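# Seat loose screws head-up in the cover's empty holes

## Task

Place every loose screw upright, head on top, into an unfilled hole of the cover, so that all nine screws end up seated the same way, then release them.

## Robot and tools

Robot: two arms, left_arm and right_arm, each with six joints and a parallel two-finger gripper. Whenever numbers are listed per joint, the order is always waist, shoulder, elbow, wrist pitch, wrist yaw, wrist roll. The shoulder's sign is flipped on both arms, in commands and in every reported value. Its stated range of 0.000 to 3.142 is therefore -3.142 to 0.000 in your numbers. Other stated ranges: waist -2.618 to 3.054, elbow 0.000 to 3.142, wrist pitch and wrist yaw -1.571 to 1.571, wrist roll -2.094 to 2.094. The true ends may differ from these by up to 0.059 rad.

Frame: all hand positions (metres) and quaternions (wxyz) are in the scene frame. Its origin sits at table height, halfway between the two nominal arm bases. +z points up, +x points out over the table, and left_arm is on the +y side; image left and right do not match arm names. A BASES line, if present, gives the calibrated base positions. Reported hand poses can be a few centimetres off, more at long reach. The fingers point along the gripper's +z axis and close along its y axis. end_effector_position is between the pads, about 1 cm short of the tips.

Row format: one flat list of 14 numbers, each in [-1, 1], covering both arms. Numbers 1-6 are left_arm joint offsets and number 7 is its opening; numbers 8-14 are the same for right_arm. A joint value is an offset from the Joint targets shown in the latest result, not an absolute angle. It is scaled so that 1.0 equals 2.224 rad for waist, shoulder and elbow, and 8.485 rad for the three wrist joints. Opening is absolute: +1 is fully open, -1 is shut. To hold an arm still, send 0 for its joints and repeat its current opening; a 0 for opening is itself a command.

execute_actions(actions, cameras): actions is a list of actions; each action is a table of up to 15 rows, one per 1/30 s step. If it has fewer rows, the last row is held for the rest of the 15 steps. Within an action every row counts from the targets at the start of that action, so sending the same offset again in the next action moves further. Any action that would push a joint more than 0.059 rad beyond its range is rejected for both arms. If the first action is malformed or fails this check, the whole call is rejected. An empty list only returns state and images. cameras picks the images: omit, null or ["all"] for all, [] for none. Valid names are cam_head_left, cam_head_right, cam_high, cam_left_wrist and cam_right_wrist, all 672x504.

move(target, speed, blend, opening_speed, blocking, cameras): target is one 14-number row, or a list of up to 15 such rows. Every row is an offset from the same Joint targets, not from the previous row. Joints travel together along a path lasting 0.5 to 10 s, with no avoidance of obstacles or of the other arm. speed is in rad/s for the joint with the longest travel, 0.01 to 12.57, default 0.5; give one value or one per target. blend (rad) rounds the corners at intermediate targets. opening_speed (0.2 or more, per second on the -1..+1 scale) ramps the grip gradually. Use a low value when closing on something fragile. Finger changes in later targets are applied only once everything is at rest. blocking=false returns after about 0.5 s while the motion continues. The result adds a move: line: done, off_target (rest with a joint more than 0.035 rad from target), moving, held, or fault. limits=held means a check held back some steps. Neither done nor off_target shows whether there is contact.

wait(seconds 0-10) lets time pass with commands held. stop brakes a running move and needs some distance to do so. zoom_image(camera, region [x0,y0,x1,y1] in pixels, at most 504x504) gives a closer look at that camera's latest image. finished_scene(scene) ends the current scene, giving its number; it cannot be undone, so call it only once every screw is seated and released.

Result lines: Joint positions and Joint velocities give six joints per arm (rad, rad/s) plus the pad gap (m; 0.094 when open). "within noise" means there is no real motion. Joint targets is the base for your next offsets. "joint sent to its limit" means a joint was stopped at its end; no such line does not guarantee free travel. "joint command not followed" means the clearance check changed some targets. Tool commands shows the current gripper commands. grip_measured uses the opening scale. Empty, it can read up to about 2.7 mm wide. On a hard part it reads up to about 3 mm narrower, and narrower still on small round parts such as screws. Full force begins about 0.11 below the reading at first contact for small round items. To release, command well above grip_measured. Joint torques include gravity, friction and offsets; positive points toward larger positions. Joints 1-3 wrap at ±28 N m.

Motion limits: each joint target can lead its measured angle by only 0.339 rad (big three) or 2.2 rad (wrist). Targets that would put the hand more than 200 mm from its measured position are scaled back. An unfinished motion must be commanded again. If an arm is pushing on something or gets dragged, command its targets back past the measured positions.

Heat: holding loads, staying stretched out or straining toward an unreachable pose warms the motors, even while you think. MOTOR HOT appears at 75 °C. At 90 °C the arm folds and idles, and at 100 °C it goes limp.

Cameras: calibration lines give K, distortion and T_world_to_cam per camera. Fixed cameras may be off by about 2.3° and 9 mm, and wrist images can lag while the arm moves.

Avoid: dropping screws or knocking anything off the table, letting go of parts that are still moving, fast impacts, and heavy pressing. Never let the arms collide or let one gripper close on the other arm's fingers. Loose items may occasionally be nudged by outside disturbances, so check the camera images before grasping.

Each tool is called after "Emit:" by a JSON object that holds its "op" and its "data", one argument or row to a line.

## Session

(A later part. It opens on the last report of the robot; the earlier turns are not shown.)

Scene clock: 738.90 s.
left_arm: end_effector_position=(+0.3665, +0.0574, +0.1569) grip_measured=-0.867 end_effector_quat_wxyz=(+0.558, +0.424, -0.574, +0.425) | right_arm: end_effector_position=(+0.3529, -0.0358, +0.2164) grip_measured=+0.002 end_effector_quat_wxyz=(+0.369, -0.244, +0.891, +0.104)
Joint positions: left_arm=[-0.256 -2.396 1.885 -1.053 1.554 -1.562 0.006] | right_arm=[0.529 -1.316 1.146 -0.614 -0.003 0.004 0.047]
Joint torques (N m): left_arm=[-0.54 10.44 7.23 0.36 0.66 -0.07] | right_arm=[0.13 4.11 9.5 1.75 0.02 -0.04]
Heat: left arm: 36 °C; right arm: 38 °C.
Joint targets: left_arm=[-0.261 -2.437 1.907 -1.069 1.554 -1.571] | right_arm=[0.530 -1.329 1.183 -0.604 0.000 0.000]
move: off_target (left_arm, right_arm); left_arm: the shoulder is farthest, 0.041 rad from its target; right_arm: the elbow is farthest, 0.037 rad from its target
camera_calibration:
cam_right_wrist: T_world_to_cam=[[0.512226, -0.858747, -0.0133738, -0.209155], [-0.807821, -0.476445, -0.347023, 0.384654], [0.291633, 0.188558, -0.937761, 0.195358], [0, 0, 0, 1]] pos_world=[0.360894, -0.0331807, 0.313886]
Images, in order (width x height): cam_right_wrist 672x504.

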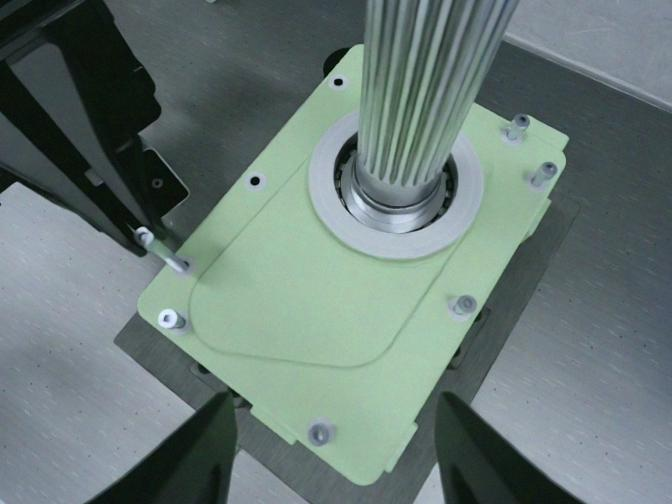

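Emit:
{"op": "move", "data": {
  "target": [0,0,0.0045,-0.001,0,0,-0.95,0,0,0,0,0,0,0],
  "speed": 0.1,
  "cameras": ["cam_right_wrist","cam_left_wrist"]
}}

Emit:
{"op": "zoom_image", "data": {
  "camera": "cam_right_wrist",
  "region": [120, 200, 220, 300]
}}

Scene clock: 750.13 s.
left_arm: end_effector_position=(+0.3674, +0.0572, +0.1575) grip_measured=-0.867 end_effector_quat_wxyz=(+0.555, +0.424, -0.577, +0.425) | right_arm: end_effector_position=(+0.3529, -0.0358, +0.2164) grip_measured=+0.002 end_effector_quat_wxyz=(+0.369, -0.244, +0.891, +0.104)
Joint positions: left_arm=[-0.256 -2.396 1.893 -1.055 1.547 -1.563 0.006] | right_arm=[0.529 -1.316 1.146 -0.614 -0.003 0.004 0.047]
Joint torques (N m): left_arm=[-0.34 10.52 7.32 0.28 0.72 -0.08] | right_arm=[0.13 4.1 9.5 1.75 0.02 -0.05]
Heat: left arm: 37 °C; right arm: 38 °C.
Joint targets: left_arm=[-0.261 -2.437 1.917 -1.077 1.554 -1.571] | right_arm=[0.530 -1.329 1.183 -0.604 0.000 0.000]
move: off_target (left_arm, right_arm); left_arm: the shoulder is farthest, 0.041 rad from its target; right_arm: the elbow is farthest, 0.037 rad from its target
camera_calibration:
cam_left_wrist: T_world_to_cam=[[0.956879, -0.290466, -0.00355737, -0.333898], [0.117641, 0.376288, 0.919004, -0.170542], [-0.265601, -0.879794, 0.394233, 0.174062], [0, 0, 0, 1]] pos_world=[0.385794, 0.120325, 0.0869203]
cam_right_wrist: T_world_to_cam=[[0.512226, -0.858747, -0.0133738, -0.209155], [-0.807821, -0.476445, -0.347023, 0.384654], [0.291633, 0.188558, -0.937761, 0.195358], [0, 0, 0, 1]] pos_world=[0.360894, -0.0331807, 0.313886]
Images, in order (width x height): cam_left_wrist 672x504, cam_right_wrist 672x504.

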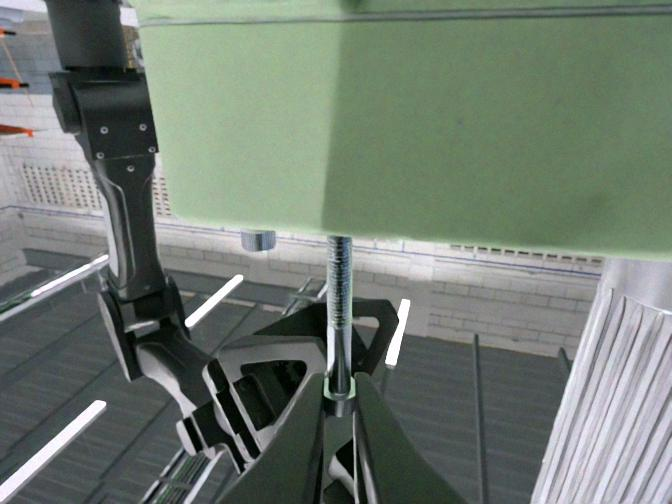

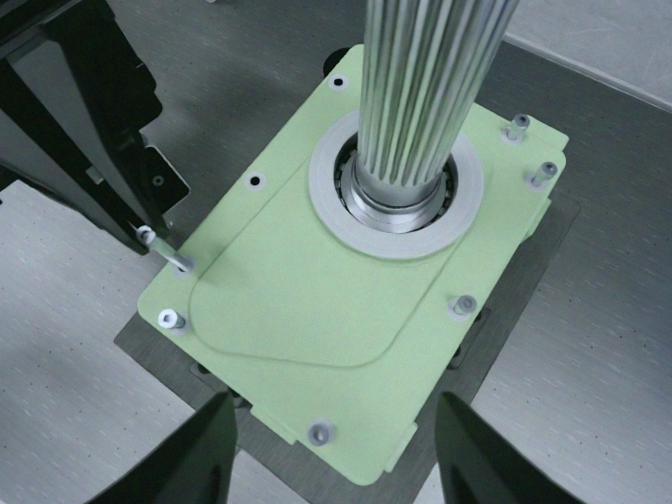

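Scaled by 5.040 from the camera's 672x504 image, which has a finer 960x720 frame.

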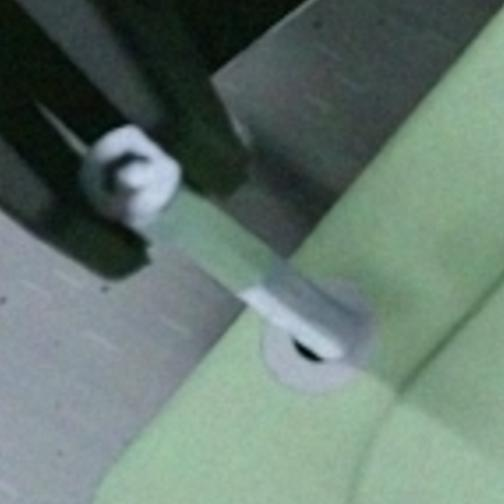

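Emit:
{"op": "move", "data": {
  "target": [0,0,-0.0234,0.0052,0,0,-0.95,0,0,0,0,0,0,0],
  "speed": 0.1,
  "cameras": ["cam_right_wrist"]
}}

Emit:
{"op": "zoom_image", "data": {
  "camera": "cam_right_wrist",
  "region": [120, 200, 220, 300]
}}

Scene clock: 761.63 s.
left_arm: end_effector_position=(+0.3671, +0.0572, +0.1567) grip_measured=-0.867 end_effector_quat_wxyz=(+0.556, +0.421, -0.575, +0.427) | right_arm: end_effector_position=(+0.3529, -0.0358, +0.2164) grip_measured=+0.002 end_effector_quat_wxyz=(+0.369, -0.244, +0.891, +0.104)
Joint positions: left_arm=[-0.256 -2.396 1.884 -1.043 1.554 -1.563 0.006] | right_arm=[0.529 -1.316 1.146 -0.614 -0.003 0.004 0.047]
Joint torques (N m): left_arm=[-0.44 10.52 3.95 0.58 0.64 -0.06] | right_arm=[0.13 4.11 9.51 1.75 0.02 -0.05]
Heat: left arm: 37 °C; right arm: 38 °C.
Joint targets: left_arm=[-0.261 -2.437 1.865 -1.033 1.553 -1.571] | right_arm=[0.530 -1.329 1.183 -0.604 0.000 0.000]
move: off_target (left_arm, right_arm); left_arm: the shoulder is farthest, 0.041 rad from its target; right_arm: the elbow is farthest, 0.037 rad from its target
camera_calibration:
cam_right_wrist: T_world_to_cam=[[0.512226, -0.858747, -0.0133738, -0.209155], [-0.807821, -0.476445, -0.347023, 0.384654], [0.291633, 0.188558, -0.937761, 0.195358], [0, 0, 0, 1]] pos_world=[0.360894, -0.0331807, 0.313886]
Images, in order (width x height): cam_right_wrist 672x504.

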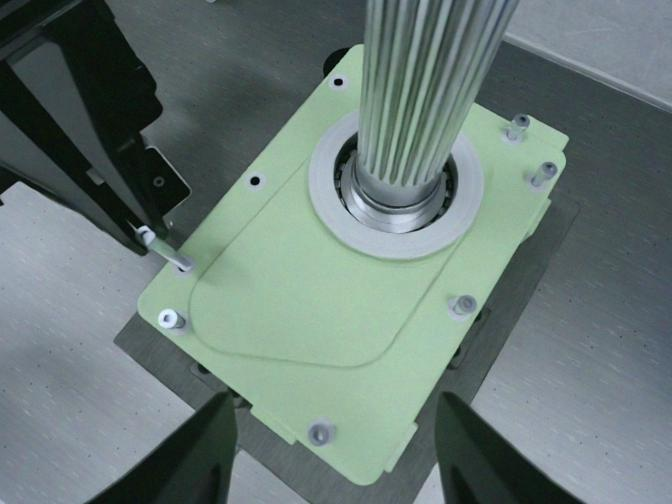

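Scaled by 5.040 from the camera's 672x504 image, which has a finer 960x720 frame.

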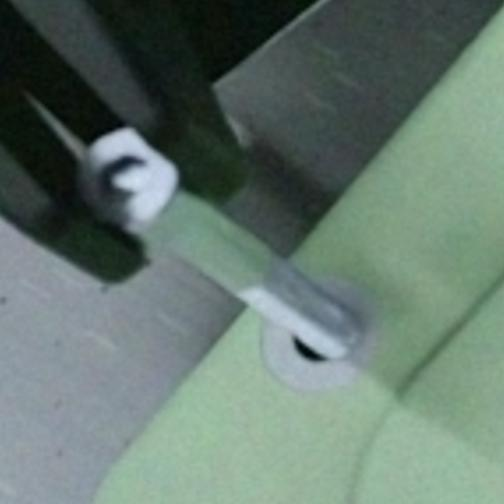

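Emit:
{"op": "move", "data": {
  "target": [0.0052,0.0391,0,-0.0035,0,0,-0.95,0,0,0,0,0,0,0],
  "speed": 0.1,
  "cameras": ["cam_right_wrist"]
}}

Emit:
{"op": "zoom_image", "data": {
  "camera": "cam_right_wrist",
  "region": [120, 200, 220, 300]
}}

Scene clock: 780.33 s.
left_arm: end_effector_position=(+0.3668, +0.0573, +0.1573) grip_measured=-0.867 end_effector_quat_wxyz=(+0.555, +0.421, -0.577, +0.427) | right_arm: end_effector_position=(+0.3529, -0.0358, +0.2164) grip_measured=+0.002 end_effector_quat_wxyz=(+0.369, -0.244, +0.891, +0.104)
Joint positions: left_arm=[-0.256 -2.393 1.882 -1.042 1.551 -1.563 0.006] | right_arm=[0.529 -1.316 1.146 -0.614 -0.003 0.004 0.047]
Joint torques (N m): left_arm=[0.54 18.37 4.05 0.31 0.68 -0.1] | right_arm=[0.13 4.1 9.5 1.75 0.02 -0.04]
Heat: left arm: 37 °C; right arm: 38 °C.
Joint targets: left_arm=[-0.250 -2.350 1.865 -1.063 1.553 -1.571] | right_arm=[0.530 -1.329 1.183 -0.604 0.000 0.000]
move: off_target (left_arm, right_arm); left_arm: the shoulder is farthest, 0.043 rad from its target; right_arm: the elbow is farthest, 0.037 rad from its target
camera_calibration:
cam_right_wrist: T_world_to_cam=[[0.512226, -0.858747, -0.0133738, -0.209155], [-0.807821, -0.476445, -0.347023, 0.384654], [0.291633, 0.188558, -0.937761, 0.195358], [0, 0, 0, 1]] pos_world=[0.360894, -0.0331807, 0.313886]
Images, in order (width x height): cam_right_wrist 672x504.

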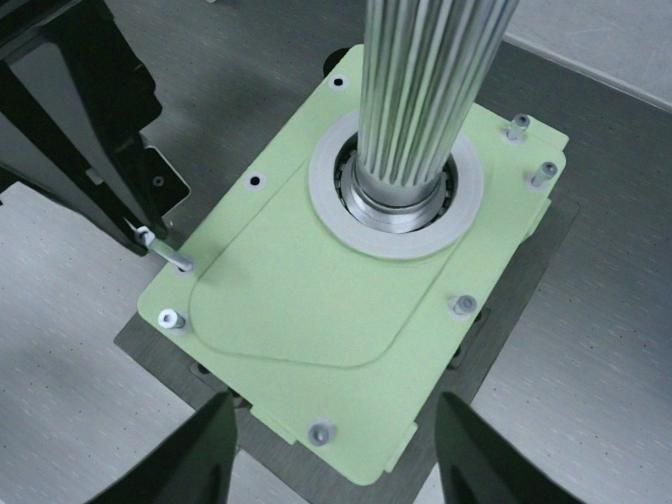

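Scaled by 5.040 from the camera's 672x504 image, which has a finer 960x720 frame.

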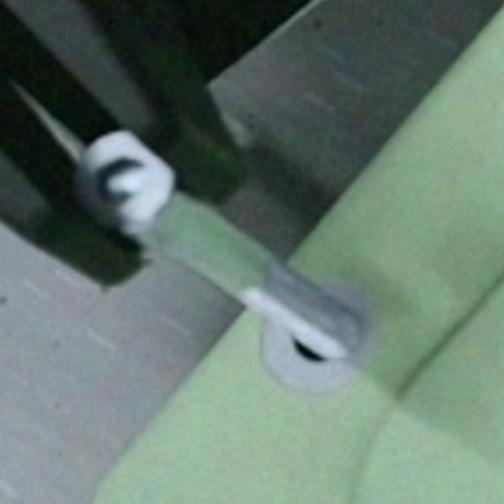

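Emit:
{"op": "move", "data": {
  "target": [0.0014,0.0054,0,-0.0006,0,0,-0.95,0,0,0,0,0,0,0],
  "speed": 0.1,
  "cameras": ["cam_right_wrist"]
}}

Emit:
{"op": "zoom_image", "data": {
  "camera": "cam_right_wrist",
  "region": [120, 200, 220, 300]
}}

Scene clock: 793.43 s.
left_arm: end_effector_position=(+0.3674, +0.0592, +0.1607) grip_measured=-0.867 end_effector_quat_wxyz=(+0.550, +0.421, -0.579, +0.429) | right_arm: end_effector_position=(+0.3529, -0.0358, +0.2164) grip_measured=+0.002 end_effector_quat_wxyz=(+0.369, -0.244, +0.891, +0.104)
Joint positions: left_arm=[-0.252 -2.382 1.882 -1.045 1.545 -1.563 0.006] | right_arm=[0.529 -1.316 1.146 -0.614 -0.003 0.004 0.047]
Joint torques (N m): left_arm=[0.32 18.48 4.05 0.36 0.74 -0.04] | right_arm=[0.12 4.1 9.5 1.75 0.02 -0.04]
Heat: left arm: 37 °C; right arm: 38 °C.
Joint targets: left_arm=[-0.247 -2.338 1.865 -1.068 1.553 -1.571] | right_arm=[0.530 -1.329 1.183 -0.604 0.000 0.000]
move: off_target (left_arm, right_arm); left_arm: the shoulder is farthest, 0.044 rad from its target; right_arm: the elbow is farthest, 0.037 rad from its target
camera_calibration:
cam_right_wrist: T_world_to_cam=[[0.512226, -0.858747, -0.0133738, -0.209155], [-0.807821, -0.476445, -0.347023, 0.384654], [0.291633, 0.188558, -0.937761, 0.195358], [0, 0, 0, 1]] pos_world=[0.360894, -0.0331807, 0.313886]
Images, in order (width x height): cam_right_wrist 672x504.

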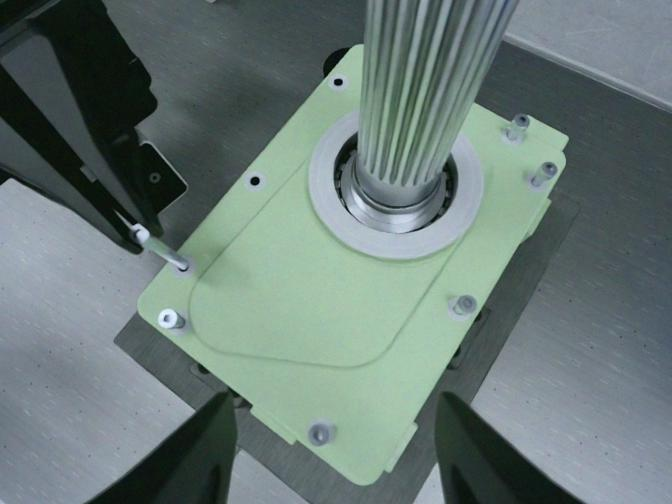

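Scaled by 5.040 from the camera's 672x504 image, which has a finer 960x720 frame.

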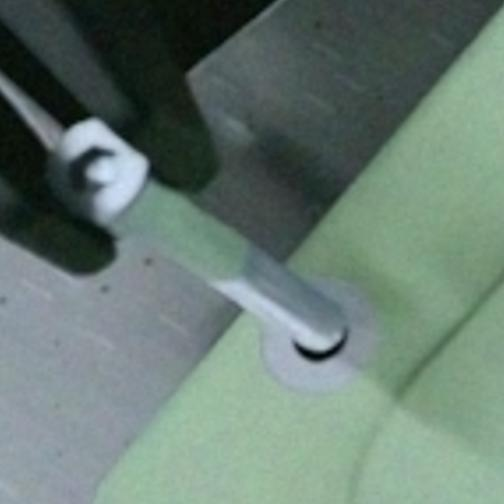

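Emit:
{"op": "move", "data": {
  "target": [0,0,-0.0081,0.006,0,0,-0.95,0,0,0,0,0,0,0],
  "speed": 0.05,
  "cameras": ["cam_right_wrist"]
}}

Emit:
{"op": "zoom_image", "data": {
  "camera": "cam_right_wrist",
  "region": [120, 200, 220, 300]
}}

Scene clock: 813.53 s.
left_arm: end_effector_position=(+0.3659, +0.0596, +0.1571) grip_measured=-0.867 end_effector_quat_wxyz=(+0.550, +0.422, -0.579, +0.429) | right_arm: end_effector_position=(+0.3529, -0.0358, +0.2164) grip_measured=+0.002 end_effector_quat_wxyz=(+0.369, -0.244, +0.891, +0.104)
Joint positions: left_arm=[-0.252 -2.38 1.864 -1.03 1.544 -1.563 0.006] | right_arm=[0.529 -1.316 1.146 -0.614 -0.003 0.004 0.047]
Joint torques (N m): left_arm=[0.5 18.13 4 0.61 0.76 -0.11] | right_arm=[0.13 4.11 9.5 1.75 0.02 -0.04]
Heat: left arm: 38 °C; right arm: 38 °C.
Joint targets: left_arm=[-0.247 -2.338 1.847 -1.017 1.554 -1.571] | right_arm=[0.530 -1.329 1.183 -0.604 0.000 0.000]
move: off_target (left_arm, right_arm); left_arm: the shoulder is farthest, 0.042 rad from its target; right_arm: the elbow is farthest, 0.037 rad from its target
camera_calibration:
cam_right_wrist: T_world_to_cam=[[0.512226, -0.858747, -0.0133738, -0.209155], [-0.807821, -0.476445, -0.347023, 0.384654], [0.291633, 0.188558, -0.937761, 0.195358], [0, 0, 0, 1]] pos_world=[0.360894, -0.0331807, 0.313886]
Images, in order (width x height): cam_right_wrist 672x504.

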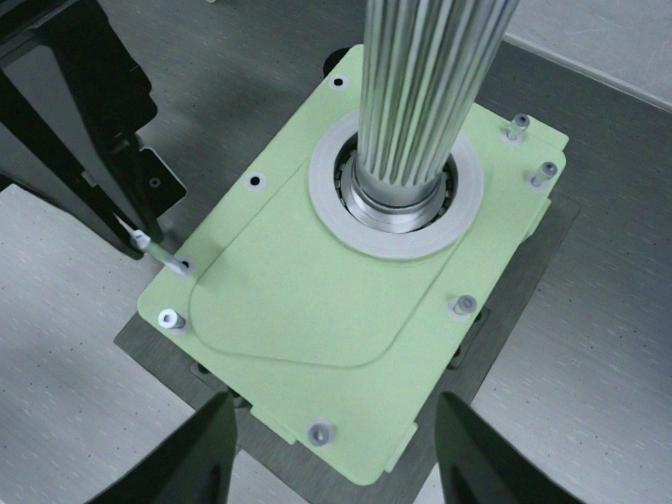

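Scaled by 5.040 from the camera's 672x504 image, which has a finer 960x720 frame.

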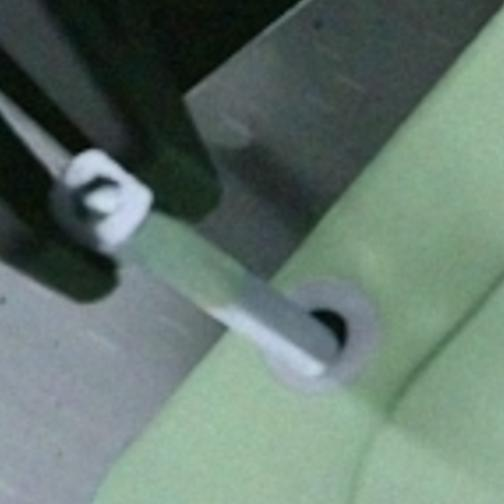

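Emit:
{"op": "move", "data": {
  "target": [0,0,0,0.001,0,0,-0.95,0,0,0,0,0,0,0],
  "speed": 0.05,
  "cameras": ["cam_right_wrist"]
}}

Emit:
{"op": "zoom_image", "data": {
  "camera": "cam_right_wrist",
  "region": [120, 200, 220, 300]
}}

Scene clock: 823.57 s.
left_arm: end_effector_position=(+0.3663, +0.0595, +0.1570) grip_measured=-0.867 end_effector_quat_wxyz=(+0.549, +0.420, -0.580, +0.430) | right_arm: end_effector_position=(+0.3529, -0.0358, +0.2164) grip_measured=+0.002 end_effector_quat_wxyz=(+0.369, -0.244, +0.891, +0.104)
Joint positions: left_arm=[-0.252 -2.38 1.863 -1.024 1.544 -1.563 0.006] | right_arm=[0.529 -1.316 1.146 -0.614 -0.003 0.004 0.047]
Joint torques (N m): left_arm=[0.32 18.13 4.01 0.68 0.77 -0.07] | right_arm=[0.14 4.1 9.48 1.75 0.02 -0.05]
Heat: left arm: 40 °C; right arm: 38 °C.
Joint targets: left_arm=[-0.247 -2.338 1.847 -1.008 1.554 -1.570] | right_arm=[0.530 -1.329 1.183 -0.604 0.000 0.000]
move: off_target (left_arm, right_arm); left_arm: the shoulder is farthest, 0.042 rad from its target; right_arm: the elbow is farthest, 0.037 rad from its target
camera_calibration:
cam_right_wrist: T_world_to_cam=[[0.512226, -0.858747, -0.0133738, -0.209155], [-0.807821, -0.476445, -0.347023, 0.384654], [0.291633, 0.188558, -0.937761, 0.195358], [0, 0, 0, 1]] pos_world=[0.360894, -0.0331807, 0.313886]
Images, in order (width x height): cam_right_wrist 672x504.

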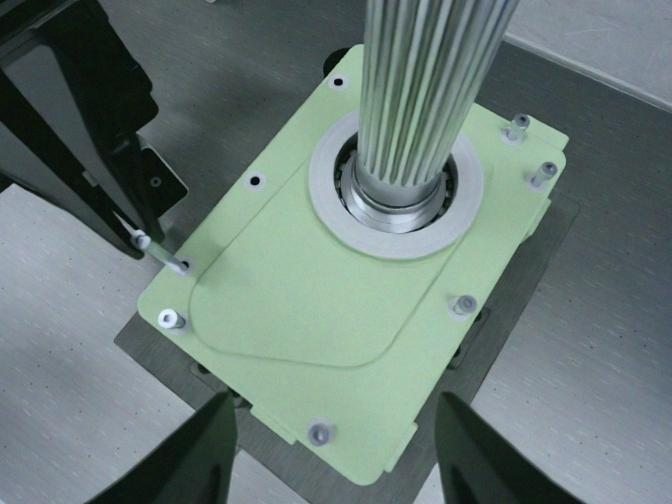

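Scaled by 5.040 from the camera's 672x504 image, which has a finer 960x720 frame.

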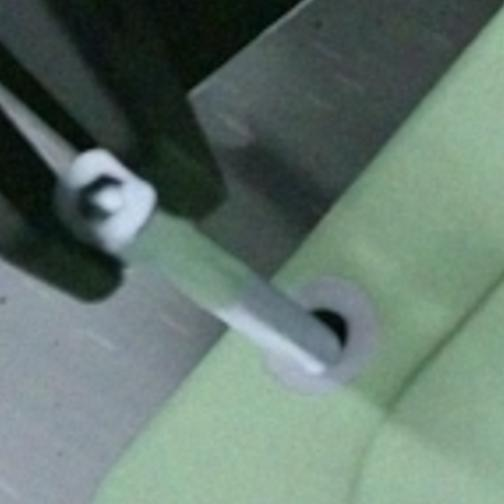

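Emit:
{"op": "move", "data": {
  "target": [0,0,0,0.0009,0,0,-0.95,0,0,0,0,0,0,0],
  "speed": 0.05,
  "cameras": ["cam_right_wrist"]
}}

Emit:
{"op": "zoom_image", "data": {
  "camera": "cam_right_wrist",
  "region": [120, 200, 220, 300]
}}

Scene clock: 829.37 s.
left_arm: end_effector_position=(+0.3668, +0.0594, +0.1571) grip_measured=-0.867 end_effector_quat_wxyz=(+0.548, +0.418, -0.582, +0.432) | right_arm: end_effector_position=(+0.3529, -0.0358, +0.2164) grip_measured=+0.002 end_effector_quat_wxyz=(+0.369, -0.244, +0.891, +0.104)
Joint positions: left_arm=[-0.252 -2.38 1.863 -1.017 1.544 -1.564 0.006] | right_arm=[0.529 -1.316 1.146 -0.614 -0.003 0.004 0.047]
Joint torques (N m): left_arm=[0.38 18 4.12 0.68 0.75 -0.1] | right_arm=[0.13 4.11 9.5 1.75 0.02 -0.04]
Heat: left arm: 41 °C; right arm: 38 °C.
Joint targets: left_arm=[-0.247 -2.338 1.847 -1.001 1.553 -1.571] | right_arm=[0.530 -1.329 1.183 -0.604 0.000 0.000]
move: off_target (left_arm, right_arm); left_arm: the shoulder is farthest, 0.042 rad from its target; right_arm: the elbow is farthest, 0.037 rad from its target
camera_calibration:
cam_right_wrist: T_world_to_cam=[[0.512226, -0.858747, -0.0133738, -0.209155], [-0.807821, -0.476445, -0.347023, 0.384654], [0.291633, 0.188558, -0.937761, 0.195358], [0, 0, 0, 1]] pos_world=[0.360894, -0.0331807, 0.313886]
Images, in order (width x height): cam_right_wrist 672x504.

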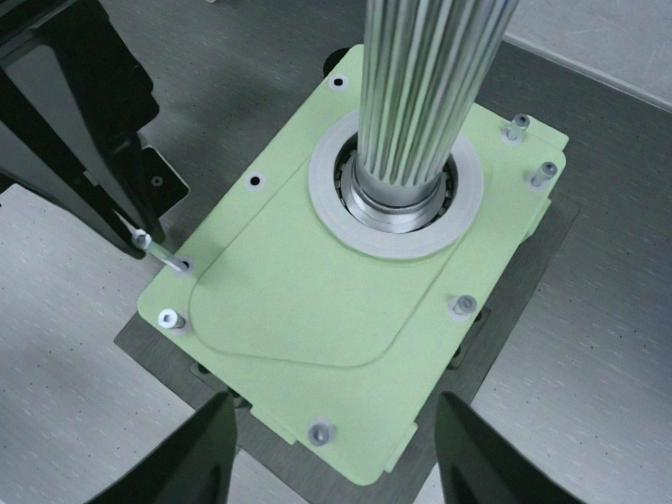

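Scaled by 5.040 from the camera's 672x504 image, which has a finer 960x720 frame.

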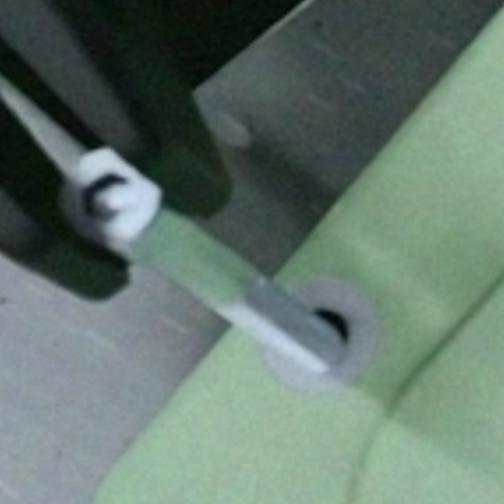

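Emit:
{"op": "move", "data": {
  "target": [0,0,0,0.0013,0,0,-0.95,0,0,0,0,0,0,0],
  "speed": 0.05,
  "cameras": ["cam_right_wrist"]
}}

Emit:
{"op": "zoom_image", "data": {
  "camera": "cam_right_wrist",
  "region": [120, 200, 220, 300]
}}

Scene clock: 839.57 s.
left_arm: end_effector_position=(+0.3676, +0.0591, +0.1571) grip_measured=-0.867 end_effector_quat_wxyz=(+0.545, +0.415, -0.584, +0.435) | right_arm: end_effector_position=(+0.3529, -0.0358, +0.2164) grip_measured=+0.002 end_effector_quat_wxyz=(+0.369, -0.244, +0.891, +0.104)
Joint positions: left_arm=[-0.252 -2.38 1.863 -1.005 1.544 -1.564 0.006] | right_arm=[0.529 -1.316 1.146 -0.614 -0.003 0.004 0.047]
Joint torques (N m): left_arm=[0.23 18.14 4.15 0.7 0.75 -0.09] | right_arm=[0.13 4.11 9.5 1.75 0.02 -0.05]
Heat: left arm: 42 °C; right arm: 38 °C.
Joint targets: left_arm=[-0.247 -2.338 1.847 -0.990 1.553 -1.571] | right_arm=[0.530 -1.329 1.183 -0.604 0.000 0.000]
move: off_target (left_arm, right_arm); left_arm: the shoulder is farthest, 0.042 rad from its target; right_arm: the elbow is farthest, 0.037 rad from its target
camera_calibration:
cam_right_wrist: T_world_to_cam=[[0.512226, -0.858747, -0.0133738, -0.209155], [-0.807821, -0.476445, -0.347023, 0.384654], [0.291633, 0.188558, -0.937761, 0.195358], [0, 0, 0, 1]] pos_world=[0.360894, -0.0331807, 0.313886]
Images, in order (width x height): cam_right_wrist 672x504.

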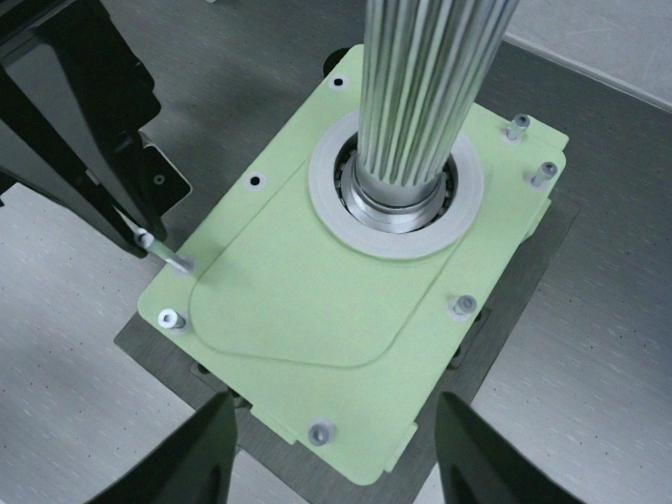

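Scaled by 5.040 from the camera's 672x504 image, which has a finer 960x720 frame.

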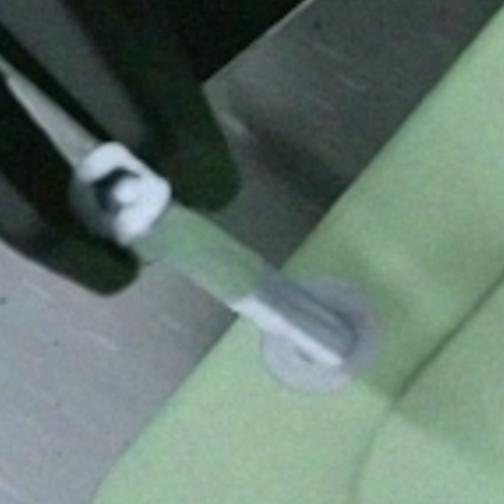

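Emit:
{"op": "move", "data": {
  "target": [0,0,-0.0045,0.0008,0,0,-0.95,0,0,0,0,0,0,0],
  "speed": 0.05,
  "cameras": ["cam_right_wrist"]
}}

Emit:
{"op": "zoom_image", "data": {
  "camera": "cam_right_wrist",
  "region": [120, 200, 220, 300]
}}

Scene clock: 860.90 s.
left_arm: end_effector_position=(+0.3670, +0.0593, +0.1570) grip_measured=-0.867 end_effector_quat_wxyz=(+0.545, +0.413, -0.584, +0.437) | right_arm: end_effector_position=(+0.3529, -0.0358, +0.2164) grip_measured=+0.002 end_effector_quat_wxyz=(+0.369, -0.244, +0.891, +0.104)
Joint positions: left_arm=[-0.252 -2.377 1.855 -0.996 1.548 -1.564 0.006] | right_arm=[0.529 -1.316 1.146 -0.614 -0.003 0.004 0.047]
Joint torques (N m): left_arm=[0.34 17.91 3.96 0.66 0.66 -0.08] | right_arm=[0.13 4.11 9.5 1.75 0.02 -0.05]
Heat: left arm: 44 °C; right arm: 38 °C.
Joint targets: left_arm=[-0.247 -2.338 1.837 -0.983 1.554 -1.571] | right_arm=[0.530 -1.329 1.183 -0.604 0.000 0.000]
move: off_target (left_arm, right_arm); left_arm: the shoulder is farthest, 0.039 rad from its target; right_arm: the elbow is farthest, 0.037 rad from its target
camera_calibration:
cam_right_wrist: T_world_to_cam=[[0.512226, -0.858747, -0.0133738, -0.209155], [-0.807821, -0.476445, -0.347023, 0.384654], [0.291633, 0.188558, -0.937761, 0.195358], [0, 0, 0, 1]] pos_world=[0.360894, -0.0331807, 0.313886]
Images, in order (width x height): cam_right_wrist 672x504.

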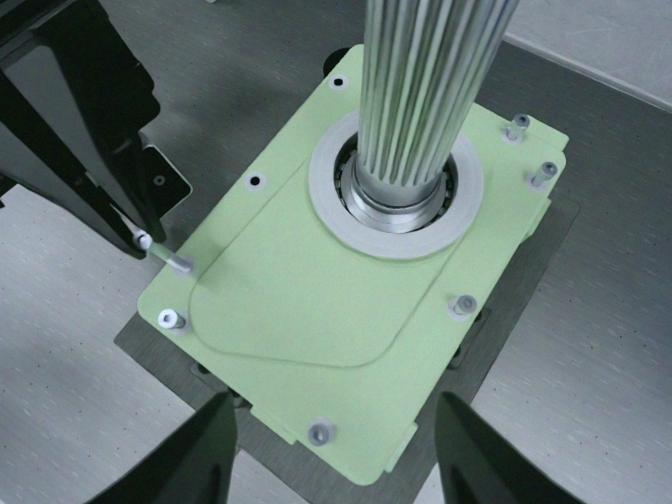

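Scaled by 5.040 from the camera's 672x504 image, which has a finer 960x720 frame.

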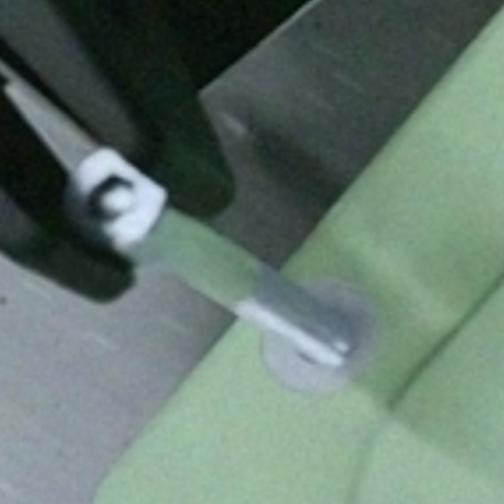

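Emit:
{"op": "move", "data": {
  "target": [0.0011,0,0,-0.0038,0,0,-0.95,0,0,0,0,0,0,0],
  "speed": 0.05,
  "cameras": ["cam_right_wrist"]
}}

Emit:
{"op": "zoom_image", "data": {
  "camera": "cam_right_wrist",
  "region": [120, 200, 220, 300]
}}

Scene clock: 870.37 s.
left_arm: end_effector_position=(+0.3674, +0.0597, +0.1571) grip_measured=-0.867 end_effector_quat_wxyz=(+0.545, +0.413, -0.583, +0.438) | right_arm: end_effector_position=(+0.3529, -0.0358, +0.2164) grip_measured=+0.002 end_effector_quat_wxyz=(+0.369, -0.244, +0.891, +0.104)
Joint positions: left_arm=[-0.251 -2.377 1.854 -0.995 1.548 -1.564 0.006] | right_arm=[0.529 -1.316 1.146 -0.614 -0.003 0.004 0.047]
Joint torques (N m): left_arm=[0.43 17.91 4.03 0.36 0.7 -0.09] | right_arm=[0.13 4.11 9.5 1.75 0.02 -0.05]
Heat: left arm: 42 °C; right arm: 38 °C.
Joint targets: left_arm=[-0.244 -2.338 1.837 -1.015 1.554 -1.571] | right_arm=[0.530 -1.329 1.183 -0.604 0.000 0.000]
move: off_target (left_arm, right_arm); left_arm: the shoulder is farthest, 0.039 rad from its target; right_arm: the elbow is farthest, 0.037 rad from its target
camera_calibration:
cam_right_wrist: T_world_to_cam=[[0.512226, -0.858747, -0.0133738, -0.209155], [-0.807821, -0.476445, -0.347023, 0.384654], [0.291633, 0.188558, -0.937761, 0.195358], [0, 0, 0, 1]] pos_world=[0.360894, -0.0331807, 0.313886]
Images, in order (width x height): cam_right_wrist 672x504.

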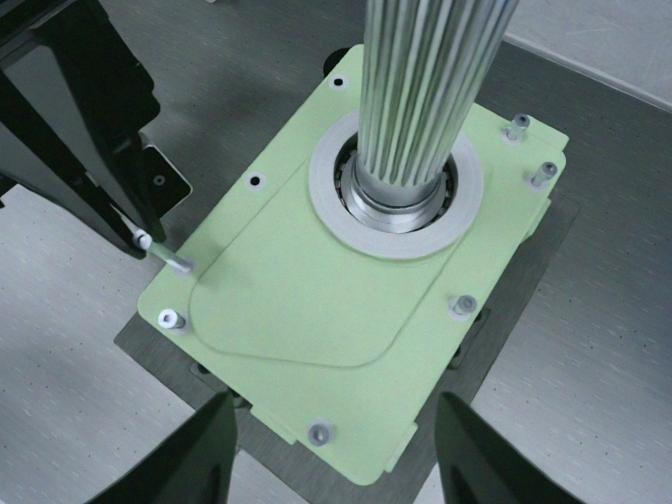

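Scaled by 5.040 from the camera's 672x504 image, which has a finer 960x720 frame.

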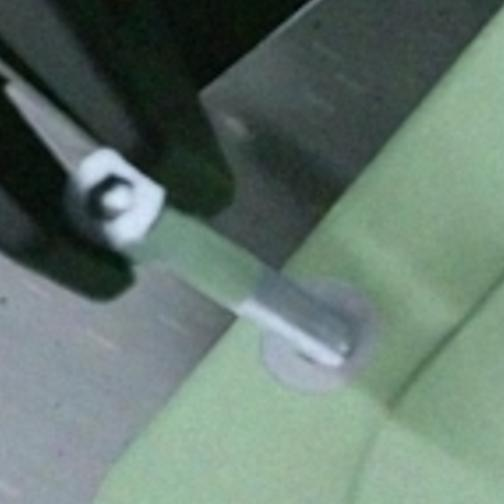

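Emit:
{"op": "move", "data": {
  "target": [0.0007,0,0,-0.0013,0,0,-0.95,0,0,0,0,0,0,0],
  "speed": 0.05,
  "cameras": ["cam_right_wrist"]
}}

Emit:
{"op": "zoom_image", "data": {
  "camera": "cam_right_wrist",
  "region": [120, 200, 220, 300]
}}

Scene clock: 876.53 s.
left_arm: end_effector_position=(+0.3675, +0.0608, +0.1570) grip_measured=-0.867 end_effector_quat_wxyz=(+0.546, +0.416, -0.581, +0.436) | right_arm: end_effector_position=(+0.3529, -0.0358, +0.2164) grip_measured=+0.002 end_effector_quat_wxyz=(+0.369, -0.244, +0.891, +0.104)
Joint positions: left_arm=[-0.248 -2.377 1.854 -1.003 1.548 -1.564 0.006] | right_arm=[0.529 -1.316 1.146 -0.614 -0.003 0.004 0.047]
Joint torques (N m): left_arm=[0.42 17.68 4.03 0.34 0.71 -0.1] | right_arm=[0.13 4.11 9.5 1.75 0.02 -0.05]
Heat: left arm: 41 °C; right arm: 38 °C.
Joint targets: left_arm=[-0.243 -2.338 1.837 -1.026 1.554 -1.571] | right_arm=[0.530 -1.329 1.183 -0.604 0.000 0.000]
move: off_target (left_arm, right_arm); left_arm: the shoulder is farthest, 0.039 rad from its target; right_arm: the elbow is farthest, 0.037 rad from its target
camera_calibration:
cam_right_wrist: T_world_to_cam=[[0.512226, -0.858747, -0.0133738, -0.209155], [-0.807821, -0.476445, -0.347023, 0.384654], [0.291633, 0.188558, -0.937761, 0.195358], [0, 0, 0, 1]] pos_world=[0.360894, -0.0331807, 0.313886]
Images, in order (width x height): cam_right_wrist 672x504.

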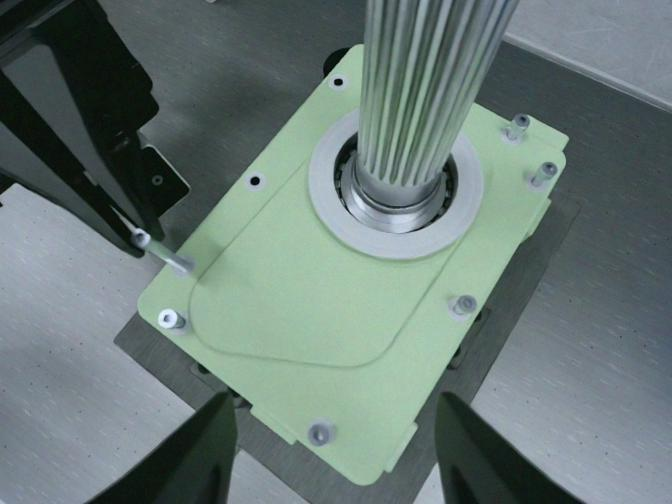

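Scaled by 5.040 from the camera's 672x504 image, which has a finer 960x720 frame.

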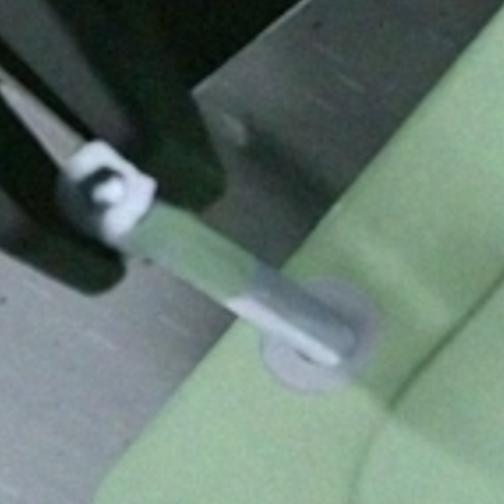

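Emit:
{"op": "move", "data": {
  "target": [0,0,-0.0055,0,0,0,-0.95,0,0,0,0,0,0,0],
  "speed": 0.05,
  "cameras": ["cam_right_wrist"]
}}

Emit:
{"op": "zoom_image", "data": {
  "camera": "cam_right_wrist",
  "region": [120, 200, 220, 300]
}}

Scene clock: 888.40 s.
left_arm: end_effector_position=(+0.3660, +0.0612, +0.1565) grip_measured=-0.867 end_effector_quat_wxyz=(+0.550, +0.417, -0.578, +0.435) | right_arm: end_effector_position=(+0.3529, -0.0358, +0.2164) grip_measured=+0.002 end_effector_quat_wxyz=(+0.369, -0.244, +0.891, +0.104)
Joint positions: left_arm=[-0.248 -2.375 1.845 -1.004 1.554 -1.564 0.006] | right_arm=[0.529 -1.316 1.146 -0.614 -0.003 0.004 0.047]
Joint torques (N m): left_arm=[0.47 17.63 3.73 0.31 0.65 -0.07] | right_arm=[0.14 4.11 9.5 1.75 0.02 -0.05]
Heat: left arm: 41 °C; right arm: 38 °C.
Joint targets: left_arm=[-0.243 -2.338 1.825 -1.026 1.554 -1.571] | right_arm=[0.530 -1.329 1.183 -0.604 0.000 0.000]
move: off_target (left_arm, right_arm); left_arm: the shoulder is farthest, 0.037 rad from its target; right_arm: the elbow is farthest, 0.037 rad from its target
camera_calibration:
cam_right_wrist: T_world_to_cam=[[0.512226, -0.858747, -0.0133738, -0.209155], [-0.807821, -0.476445, -0.347023, 0.384654], [0.291633, 0.188558, -0.937761, 0.195358], [0, 0, 0, 1]] pos_world=[0.360894, -0.0331807, 0.313886]
Images, in order (width x height): cam_right_wrist 672x504.

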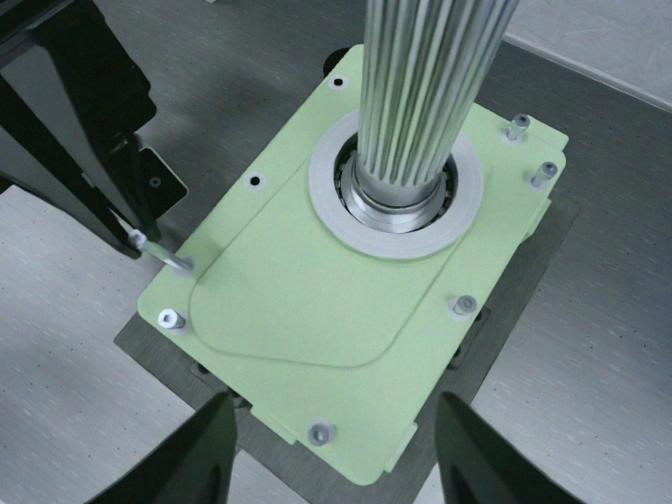

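Scaled by 5.040 from the camera's 672x504 image, which has a finer 960x720 frame.

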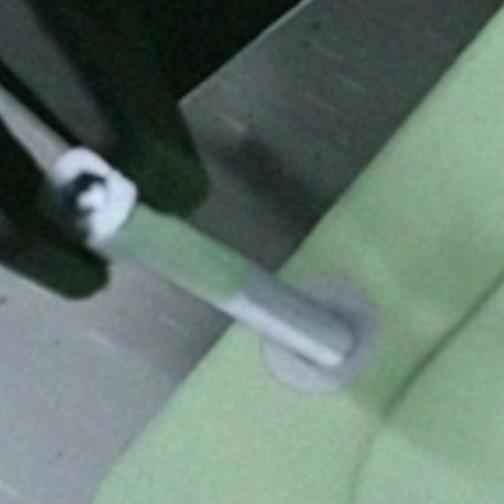

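Emit:
{"op": "move", "data": {
  "target": [0,0,0,0.007,0,-0.0088,-0.95,0,0,0,0,0,0,0],
  "speed": 0.08,
  "cameras": ["cam_right_wrist"]
}}

Emit:
{"op": "zoom_image", "data": {
  "camera": "cam_right_wrist",
  "region": [120, 200, 220, 300]
}}

Scene clock: 910.67 s.
left_arm: end_effector_position=(+0.3681, +0.0606, +0.1566) grip_measured=-0.867 end_effector_quat_wxyz=(+0.558, +0.428, -0.570, +0.425) | right_arm: end_effector_position=(+0.3529, -0.0358, +0.2164) grip_measured=+0.002 end_effector_quat_wxyz=(+0.369, -0.244, +0.891, +0.104)
Joint positions: left_arm=[-0.248 -2.375 1.844 -0.972 1.554 -1.633 0.006] | right_arm=[0.529 -1.316 1.146 -0.614 -0.003 0.004 0.047]
Joint torques (N m): left_arm=[0.44 17.52 3.77 0.61 0.64 -0.12] | right_arm=[0.13 4.11 9.5 1.75 0.02 -0.04]
Heat: left arm: 42 °C; right arm: 38 °C.
Joint targets: left_arm=[-0.243 -2.338 1.825 -0.967 1.554 -1.645] | right_arm=[0.530 -1.329 1.183 -0.604 0.000 0.000]
move: off_target (left_arm, right_arm); left_arm: the shoulder is farthest, 0.037 rad from its target; right_arm: the elbow is farthest, 0.037 rad from its target
camera_calibration:
cam_right_wrist: T_world_to_cam=[[0.512226, -0.858747, -0.0133738, -0.209155], [-0.807821, -0.476445, -0.347023, 0.384654], [0.291633, 0.188558, -0.937761, 0.195358], [0, 0, 0, 1]] pos_world=[0.360894, -0.0331807, 0.313886]
Images, in order (width x height): cam_right_wrist 672x504.

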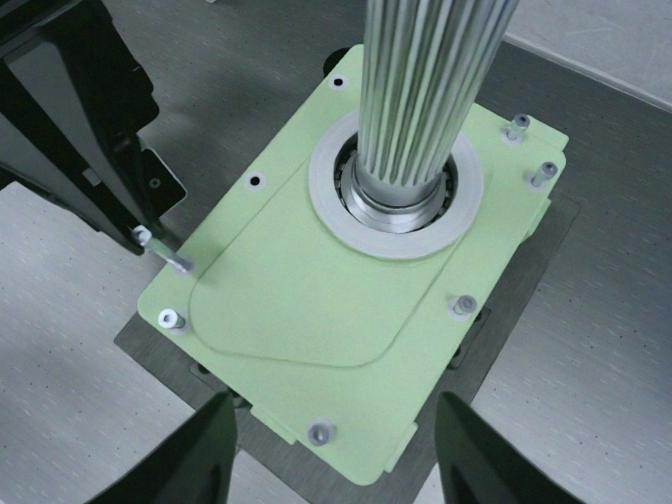

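Scaled by 5.040 from the camera's 672x504 image, which has a finer 960x720 frame.

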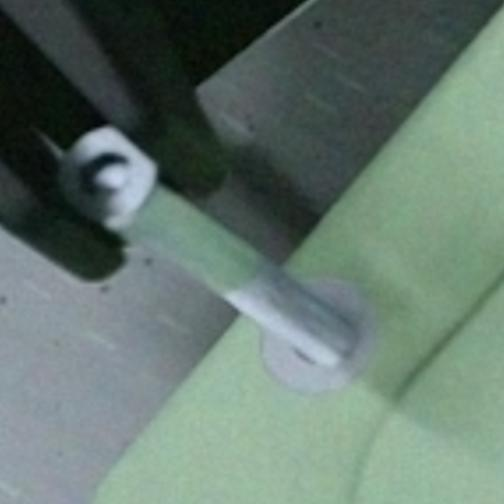

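Emit:
{"op": "move", "data": {
  "target": [0,0,0.0234,-0.0047,0,0,-0.95,0,0,0,0,0,0,0],
  "speed": 0.08,
  "cameras": ["cam_right_wrist"]
}}

Emit:
{"op": "zoom_image", "data": {
  "camera": "cam_right_wrist",
  "region": [120, 200, 220, 300]
}}

Scene clock: 928.97 s.
left_arm: end_effector_position=(+0.3685, +0.0605, +0.1568) grip_measured=-0.867 end_effector_quat_wxyz=(+0.556, +0.432, -0.571, +0.421) | right_arm: end_effector_position=(+0.3529, -0.0358, +0.2164) grip_measured=+0.002 end_effector_quat_wxyz=(+0.369, -0.244, +0.891, +0.104)
Joint positions: left_arm=[-0.248 -2.375 1.852 -0.983 1.545 -1.635 0.006] | right_arm=[0.529 -1.316 1.146 -0.614 -0.003 0.004 0.047]
Joint torques (N m): left_arm=[0.46 17.52 7.43 0.32 0.77 -0.08] | right_arm=[0.13 4.11 9.5 1.75 0.02 -0.04]
Heat: left arm: 43 °C; right arm: 38 °C.
Joint targets: left_arm=[-0.243 -2.338 1.877 -1.007 1.554 -1.645] | right_arm=[0.530 -1.329 1.183 -0.604 0.000 0.000]
move: off_target (left_arm, right_arm); left_arm: the shoulder is farthest, 0.037 rad from its target; right_arm: the elbow is farthest, 0.037 rad from its target
camera_calibration:
cam_right_wrist: T_world_to_cam=[[0.512226, -0.858747, -0.0133738, -0.209155], [-0.807821, -0.476445, -0.347023, 0.384654], [0.291633, 0.188558, -0.937761, 0.195358], [0, 0, 0, 1]] pos_world=[0.360894, -0.0331807, 0.313886]
Images, in order (width x height): cam_right_wrist 672x504.

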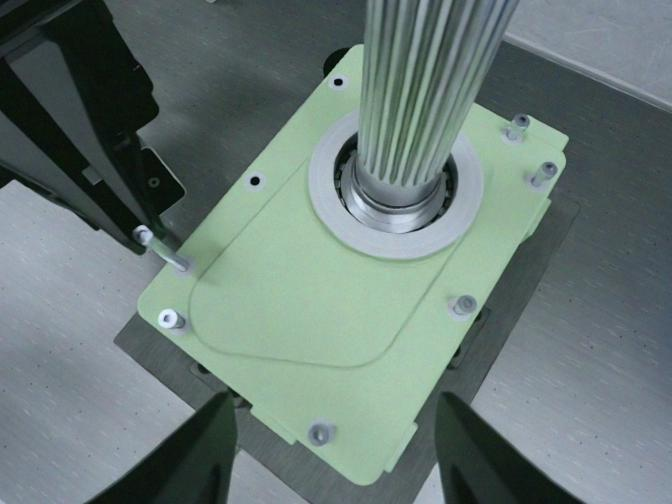

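Scaled by 5.040 from the camera's 672x504 image, which has a finer 960x720 frame.

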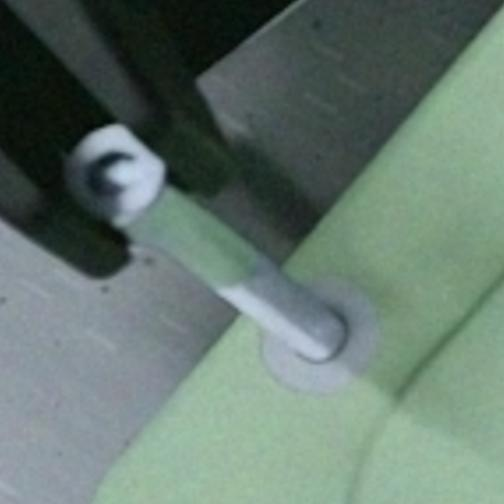

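Emit:
{"op": "move", "data": {
  "target": [0,0,-0.0243,0.0042,0,0,-0.95,0,0,0,0,0,0,0],
  "speed": 0.08,
  "cameras": ["cam_right_wrist"]
}}

Emit:
{"op": "zoom_image", "data": {
  "camera": "cam_right_wrist",
  "region": [120, 200, 220, 300]
}}

Scene clock: 943.87 s.
left_arm: end_effector_position=(+0.3674, +0.0608, +0.1537) grip_measured=-0.867 end_effector_quat_wxyz=(+0.557, +0.434, -0.570, +0.420) | right_arm: end_effector_position=(+0.3529, -0.0358, +0.2164) grip_measured=+0.002 end_effector_quat_wxyz=(+0.369, -0.244, +0.891, +0.104)
Joint positions: left_arm=[-0.248 -2.375 1.84 -0.976 1.544 -1.636 0.006] | right_arm=[0.529 -1.316 1.146 -0.614 -0.003 0.004 0.047]
Joint torques (N m): left_arm=[0.35 17.65 3.92 0.61 0.74 -0.11] | right_arm=[0.13 4.1 9.5 1.75 0.02 -0.05]
Heat: left arm: 43 °C; right arm: 39 °C.
Joint targets: left_arm=[-0.243 -2.338 1.823 -0.971 1.554 -1.645] | right_arm=[0.530 -1.329 1.183 -0.604 0.000 0.000]
move: off_target (left_arm, right_arm); left_arm: the shoulder is farthest, 0.037 rad from its target; right_arm: the elbow is farthest, 0.037 rad from its target
camera_calibration:
cam_right_wrist: T_world_to_cam=[[0.512226, -0.858747, -0.0133738, -0.209155], [-0.807821, -0.476445, -0.347023, 0.384654], [0.291633, 0.188558, -0.937761, 0.195358], [0, 0, 0, 1]] pos_world=[0.360894, -0.0331807, 0.313886]
Images, in order (width x height): cam_right_wrist 672x504.

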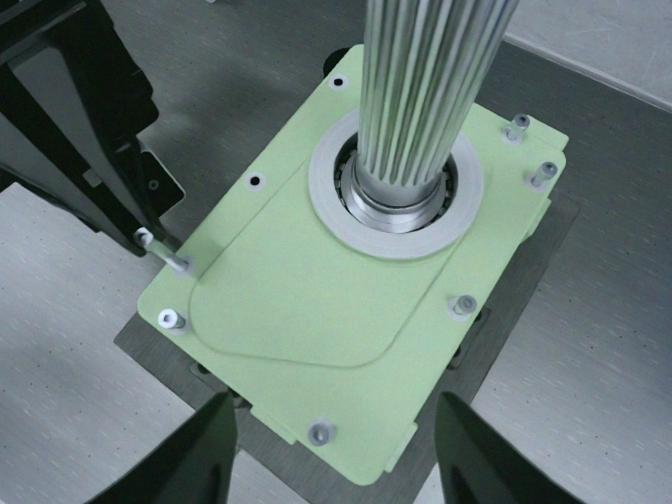

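Scaled by 5.040 from the camera's 672x504 image, which has a finer 960x720 frame.

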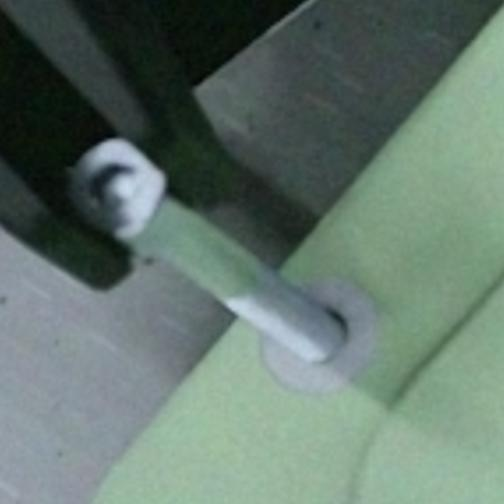

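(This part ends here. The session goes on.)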